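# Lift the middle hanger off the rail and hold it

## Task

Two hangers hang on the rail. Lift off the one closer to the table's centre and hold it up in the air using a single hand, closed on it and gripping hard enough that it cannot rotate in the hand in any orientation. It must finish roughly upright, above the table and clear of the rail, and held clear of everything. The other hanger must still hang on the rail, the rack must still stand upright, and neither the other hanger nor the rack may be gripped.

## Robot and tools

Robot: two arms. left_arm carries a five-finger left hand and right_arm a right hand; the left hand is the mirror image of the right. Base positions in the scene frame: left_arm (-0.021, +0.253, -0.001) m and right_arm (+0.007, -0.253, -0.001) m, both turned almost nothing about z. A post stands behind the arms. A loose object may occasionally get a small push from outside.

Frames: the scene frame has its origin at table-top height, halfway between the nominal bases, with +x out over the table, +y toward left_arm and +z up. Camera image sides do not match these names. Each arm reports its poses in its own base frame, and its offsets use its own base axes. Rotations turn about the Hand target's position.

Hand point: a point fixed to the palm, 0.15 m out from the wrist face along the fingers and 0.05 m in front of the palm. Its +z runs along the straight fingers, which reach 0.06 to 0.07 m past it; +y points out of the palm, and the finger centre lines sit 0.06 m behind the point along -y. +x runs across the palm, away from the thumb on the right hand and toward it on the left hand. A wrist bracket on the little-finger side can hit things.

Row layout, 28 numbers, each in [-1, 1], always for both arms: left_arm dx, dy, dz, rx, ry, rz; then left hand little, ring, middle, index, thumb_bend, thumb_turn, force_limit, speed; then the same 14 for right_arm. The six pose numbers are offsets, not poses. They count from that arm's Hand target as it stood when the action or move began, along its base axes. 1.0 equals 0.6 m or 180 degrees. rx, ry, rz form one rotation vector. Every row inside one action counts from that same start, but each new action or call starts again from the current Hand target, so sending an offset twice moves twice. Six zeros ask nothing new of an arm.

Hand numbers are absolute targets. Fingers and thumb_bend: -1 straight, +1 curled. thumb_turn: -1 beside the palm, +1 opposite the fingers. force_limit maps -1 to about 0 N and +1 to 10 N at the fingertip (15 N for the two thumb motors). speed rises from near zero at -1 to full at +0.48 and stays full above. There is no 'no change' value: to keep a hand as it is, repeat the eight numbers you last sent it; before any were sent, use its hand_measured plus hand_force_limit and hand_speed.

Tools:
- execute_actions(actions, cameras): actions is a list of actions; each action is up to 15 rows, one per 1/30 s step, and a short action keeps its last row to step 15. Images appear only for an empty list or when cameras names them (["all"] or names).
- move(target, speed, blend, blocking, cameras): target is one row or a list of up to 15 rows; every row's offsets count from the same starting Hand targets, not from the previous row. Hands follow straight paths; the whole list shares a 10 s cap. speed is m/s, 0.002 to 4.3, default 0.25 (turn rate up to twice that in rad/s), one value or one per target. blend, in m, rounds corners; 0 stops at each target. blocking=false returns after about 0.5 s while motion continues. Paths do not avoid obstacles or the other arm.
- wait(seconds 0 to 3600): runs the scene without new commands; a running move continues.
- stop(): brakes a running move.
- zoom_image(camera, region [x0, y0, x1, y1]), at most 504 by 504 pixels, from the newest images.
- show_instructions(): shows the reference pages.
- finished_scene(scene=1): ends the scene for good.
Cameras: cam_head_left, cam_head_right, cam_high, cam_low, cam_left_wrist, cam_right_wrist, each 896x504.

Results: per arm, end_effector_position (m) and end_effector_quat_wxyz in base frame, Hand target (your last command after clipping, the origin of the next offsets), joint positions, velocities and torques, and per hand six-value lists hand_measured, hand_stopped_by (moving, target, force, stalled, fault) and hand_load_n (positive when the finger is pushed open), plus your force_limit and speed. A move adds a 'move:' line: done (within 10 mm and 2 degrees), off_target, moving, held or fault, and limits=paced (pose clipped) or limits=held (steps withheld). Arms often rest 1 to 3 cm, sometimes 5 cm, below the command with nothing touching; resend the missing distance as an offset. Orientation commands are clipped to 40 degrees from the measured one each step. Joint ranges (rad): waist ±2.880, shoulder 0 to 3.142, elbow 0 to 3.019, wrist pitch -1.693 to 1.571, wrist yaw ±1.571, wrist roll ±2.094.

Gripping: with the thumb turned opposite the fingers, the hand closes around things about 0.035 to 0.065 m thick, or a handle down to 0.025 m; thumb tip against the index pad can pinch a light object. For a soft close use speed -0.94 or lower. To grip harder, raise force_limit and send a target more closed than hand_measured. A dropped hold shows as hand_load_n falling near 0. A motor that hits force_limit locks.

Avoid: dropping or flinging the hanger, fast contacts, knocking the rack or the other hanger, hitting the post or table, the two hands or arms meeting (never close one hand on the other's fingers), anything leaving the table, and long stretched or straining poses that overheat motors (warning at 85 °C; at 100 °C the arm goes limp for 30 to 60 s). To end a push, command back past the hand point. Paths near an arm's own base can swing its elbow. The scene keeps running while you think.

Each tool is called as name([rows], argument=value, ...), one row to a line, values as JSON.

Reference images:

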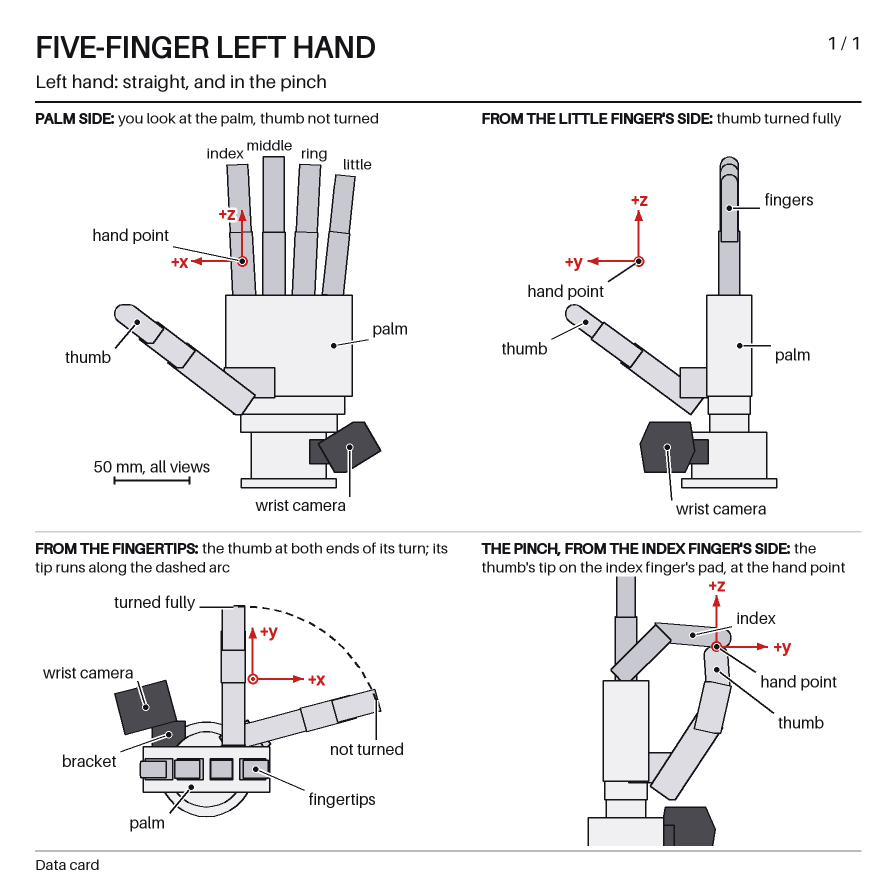

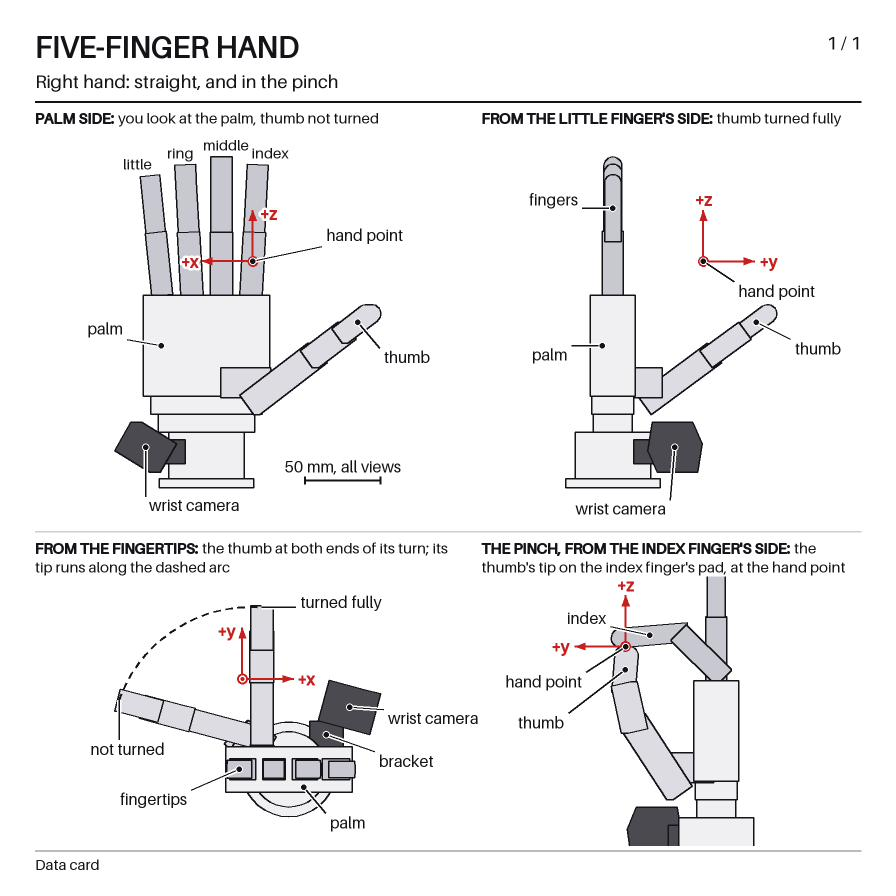

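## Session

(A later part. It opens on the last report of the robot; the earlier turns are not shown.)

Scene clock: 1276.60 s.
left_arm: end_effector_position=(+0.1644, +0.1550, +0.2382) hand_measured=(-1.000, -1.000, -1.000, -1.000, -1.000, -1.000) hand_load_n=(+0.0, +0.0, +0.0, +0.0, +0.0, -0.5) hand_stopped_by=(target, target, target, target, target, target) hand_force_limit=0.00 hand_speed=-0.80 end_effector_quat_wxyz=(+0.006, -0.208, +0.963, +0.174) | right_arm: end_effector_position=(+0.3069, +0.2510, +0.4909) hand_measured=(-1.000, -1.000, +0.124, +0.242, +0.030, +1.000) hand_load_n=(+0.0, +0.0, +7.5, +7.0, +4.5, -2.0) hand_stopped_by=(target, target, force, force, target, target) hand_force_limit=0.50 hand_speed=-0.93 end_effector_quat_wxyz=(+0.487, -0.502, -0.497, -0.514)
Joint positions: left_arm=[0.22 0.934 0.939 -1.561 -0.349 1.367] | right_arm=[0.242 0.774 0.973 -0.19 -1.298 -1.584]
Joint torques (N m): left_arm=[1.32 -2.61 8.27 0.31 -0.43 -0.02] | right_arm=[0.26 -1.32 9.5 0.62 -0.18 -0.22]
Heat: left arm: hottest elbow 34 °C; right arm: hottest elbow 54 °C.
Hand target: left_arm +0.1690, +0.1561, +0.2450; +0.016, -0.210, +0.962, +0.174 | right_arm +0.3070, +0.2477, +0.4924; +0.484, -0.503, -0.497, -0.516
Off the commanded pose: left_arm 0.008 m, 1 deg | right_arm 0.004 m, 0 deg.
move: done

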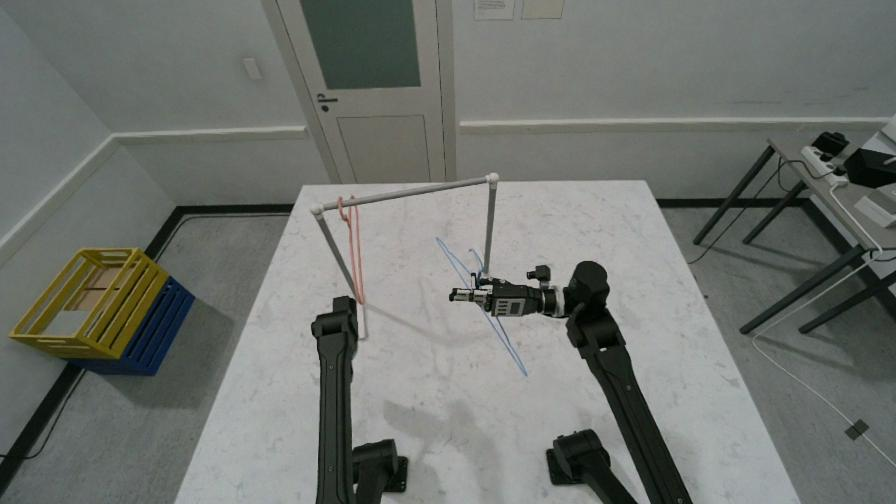

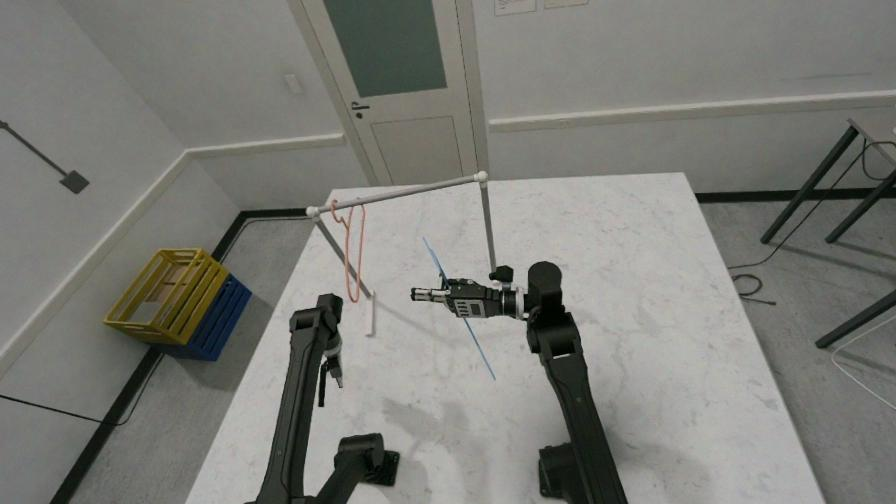

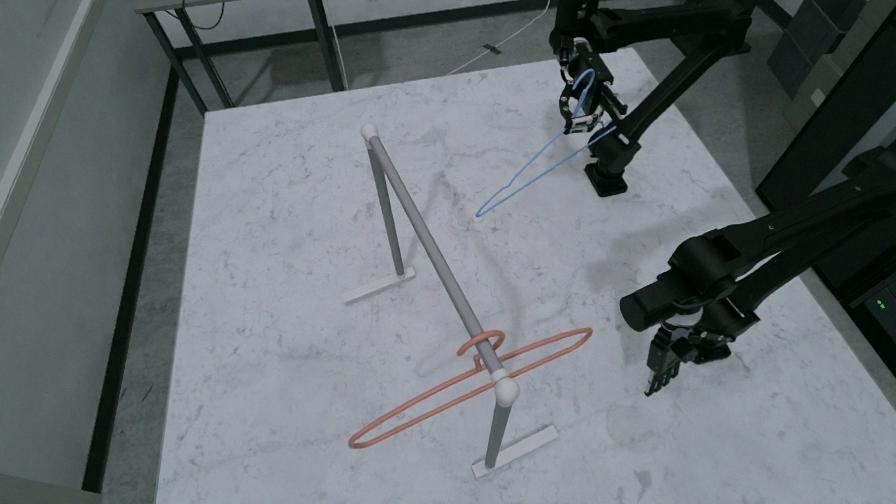

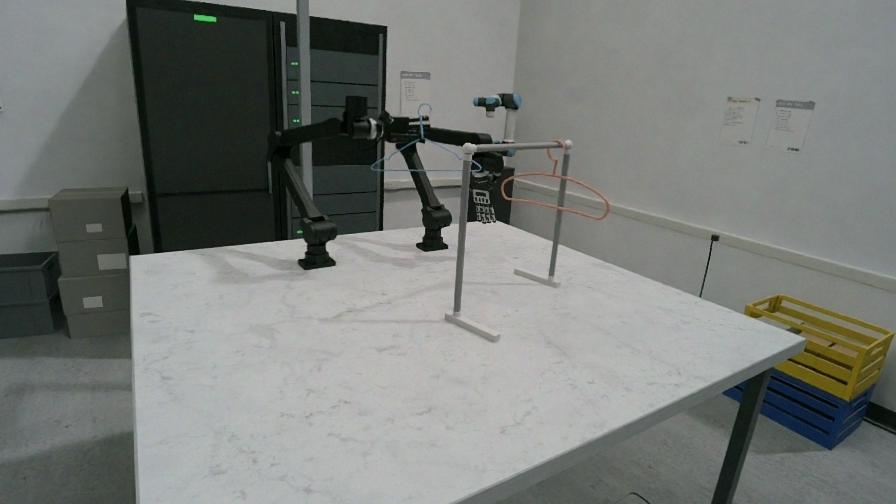

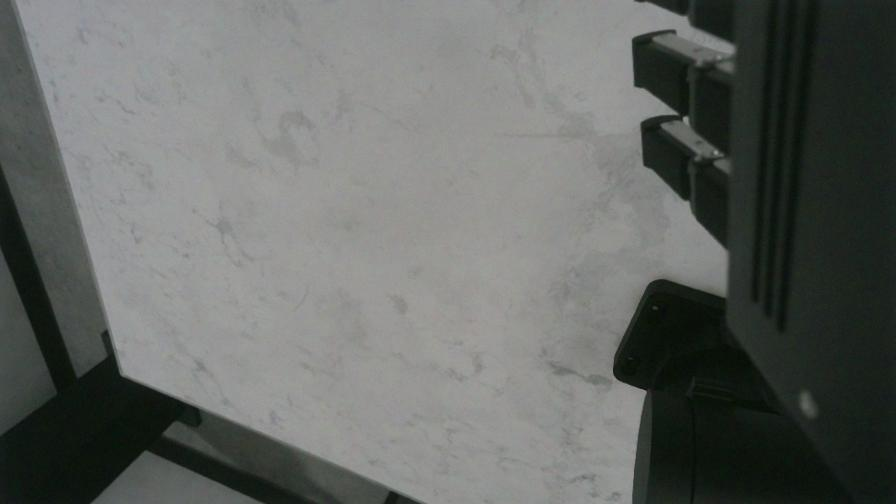

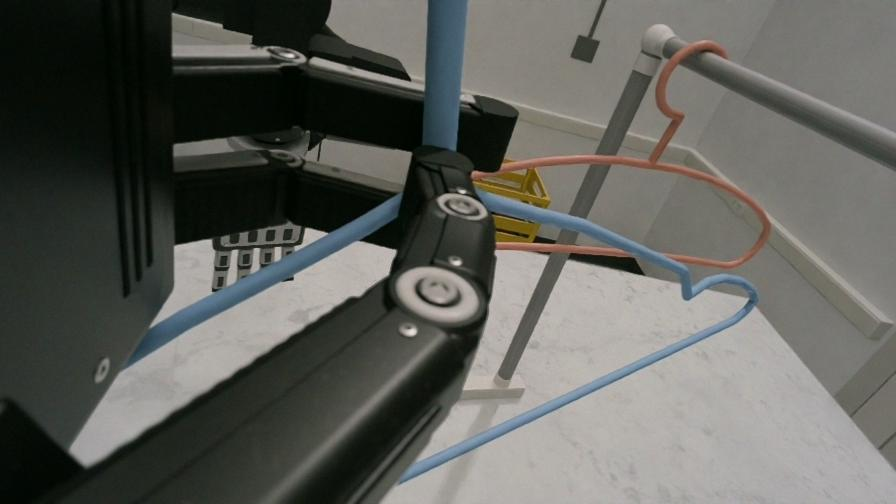

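zoom_image(camera="cam_low", region=[340, 80, 520, 220])

zoom_image(camera="cam_head_left", region=[420, 220, 640, 400])

Scaled by 2.800 from the camera's image (finer frame: 1280x720).

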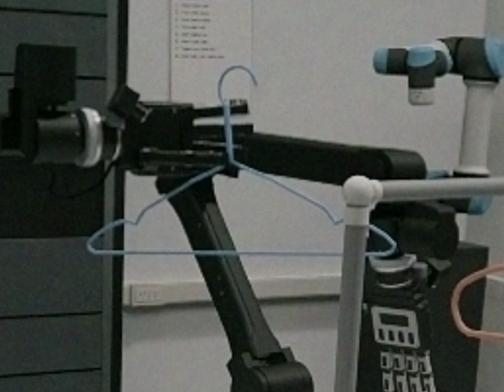

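Scaled by 2.291 from the camera's image (finer frame: 1280x720).

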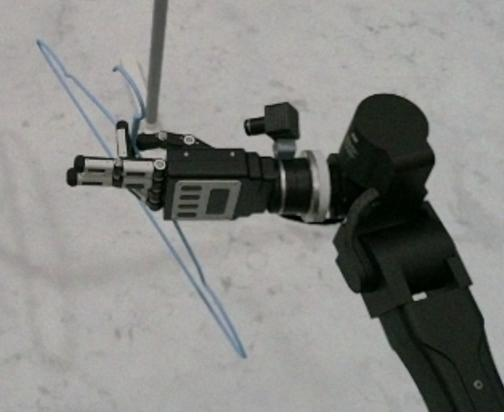

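move(target=[0,0,0,0,0,0,-1,-1,-1,-1,-1,-1,0,-0.8,0,0,0,0,0,0,-1,-1,0.6,0.6,0.03,1,0.8,-0.95], speed=0.04, cameras=["cam_right_wrist","cam_head_left","cam_low"])

Scene clock: 1298.13 s.
left_arm: end_effector_position=(+0.1644, +0.1550, +0.2382) hand_measured=(-1.000, -1.000, -1.000, -1.000, -1.000, -1.000) hand_load_n=(+0.0, +0.0, +0.0, +0.0, +0.0, +0.0) hand_stopped_by=(target, target, target, target, target, target) hand_force_limit=0.00 hand_speed=-0.80 end_effector_quat_wxyz=(+0.006, -0.208, +0.963, +0.174) | right_arm: end_effector_position=(+0.3069, +0.2510, +0.4909) hand_measured=(-1.000, -1.000, +0.130, +0.254, +0.028, +1.000) hand_load_n=(+0.0, +0.0, +9.5, +9.0, +5.0, -1.5) hand_stopped_by=(target, target, force, force, target, target) hand_force_limit=0.80 hand_speed=-0.95 end_effector_quat_wxyz=(+0.487, -0.502, -0.497, -0.514)
Joint positions: left_arm=[0.22 0.934 0.939 -1.561 -0.349 1.367] | right_arm=[0.242 0.774 0.973 -0.19 -1.298 -1.584]
Joint torques (N m): left_arm=[1.26 -2.67 8.35 0.24 -0.41 0.01] | right_arm=[0.15 -1.38 9.59 0.62 -0.17 -0.21]
Heat: left arm: hottest elbow 34 °C; right arm: hottest elbow 48 °C.
Hand target: left_arm +0.1690, +0.1561, +0.2450; +0.016, -0.210, +0.962, +0.174 | right_arm +0.3070, +0.2477, +0.4924; +0.484, -0.503, -0.497, -0.516
Off the commanded pose: left_arm 0.008 m, 1 deg | right_arm 0.004 m, 0 deg.
move: done
Images, in order (width x height): cam_head_left 896x504, cam_low 896x504, cam_right_wrist 896x504.

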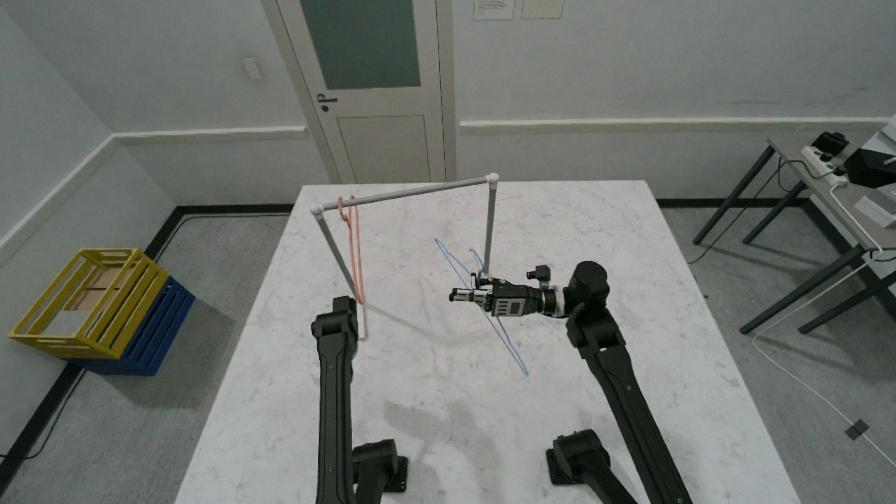

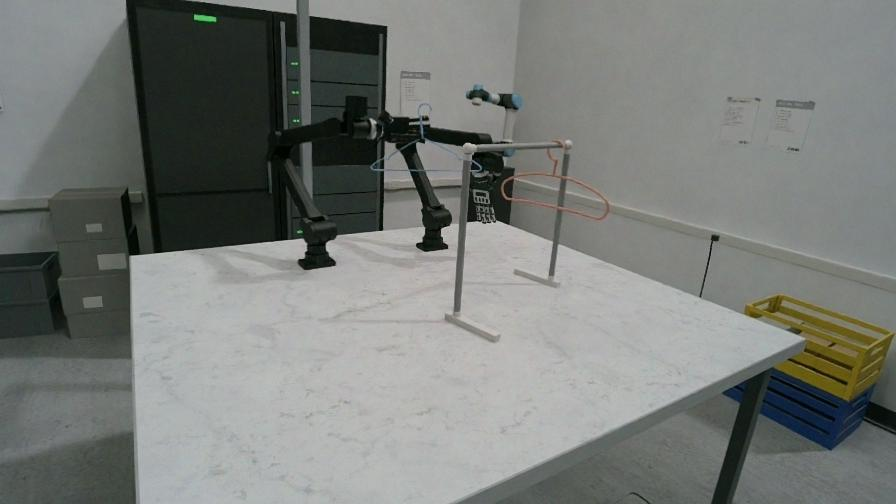

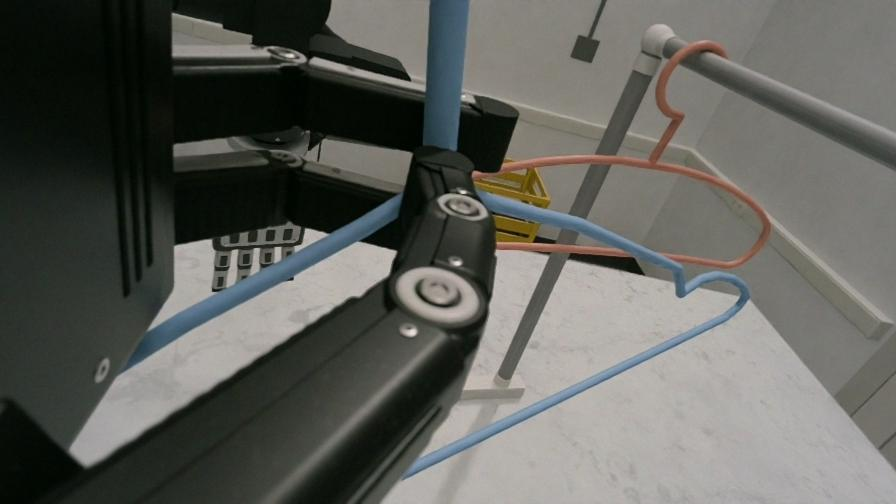

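finished_scene()

The scene is finished: the task was done.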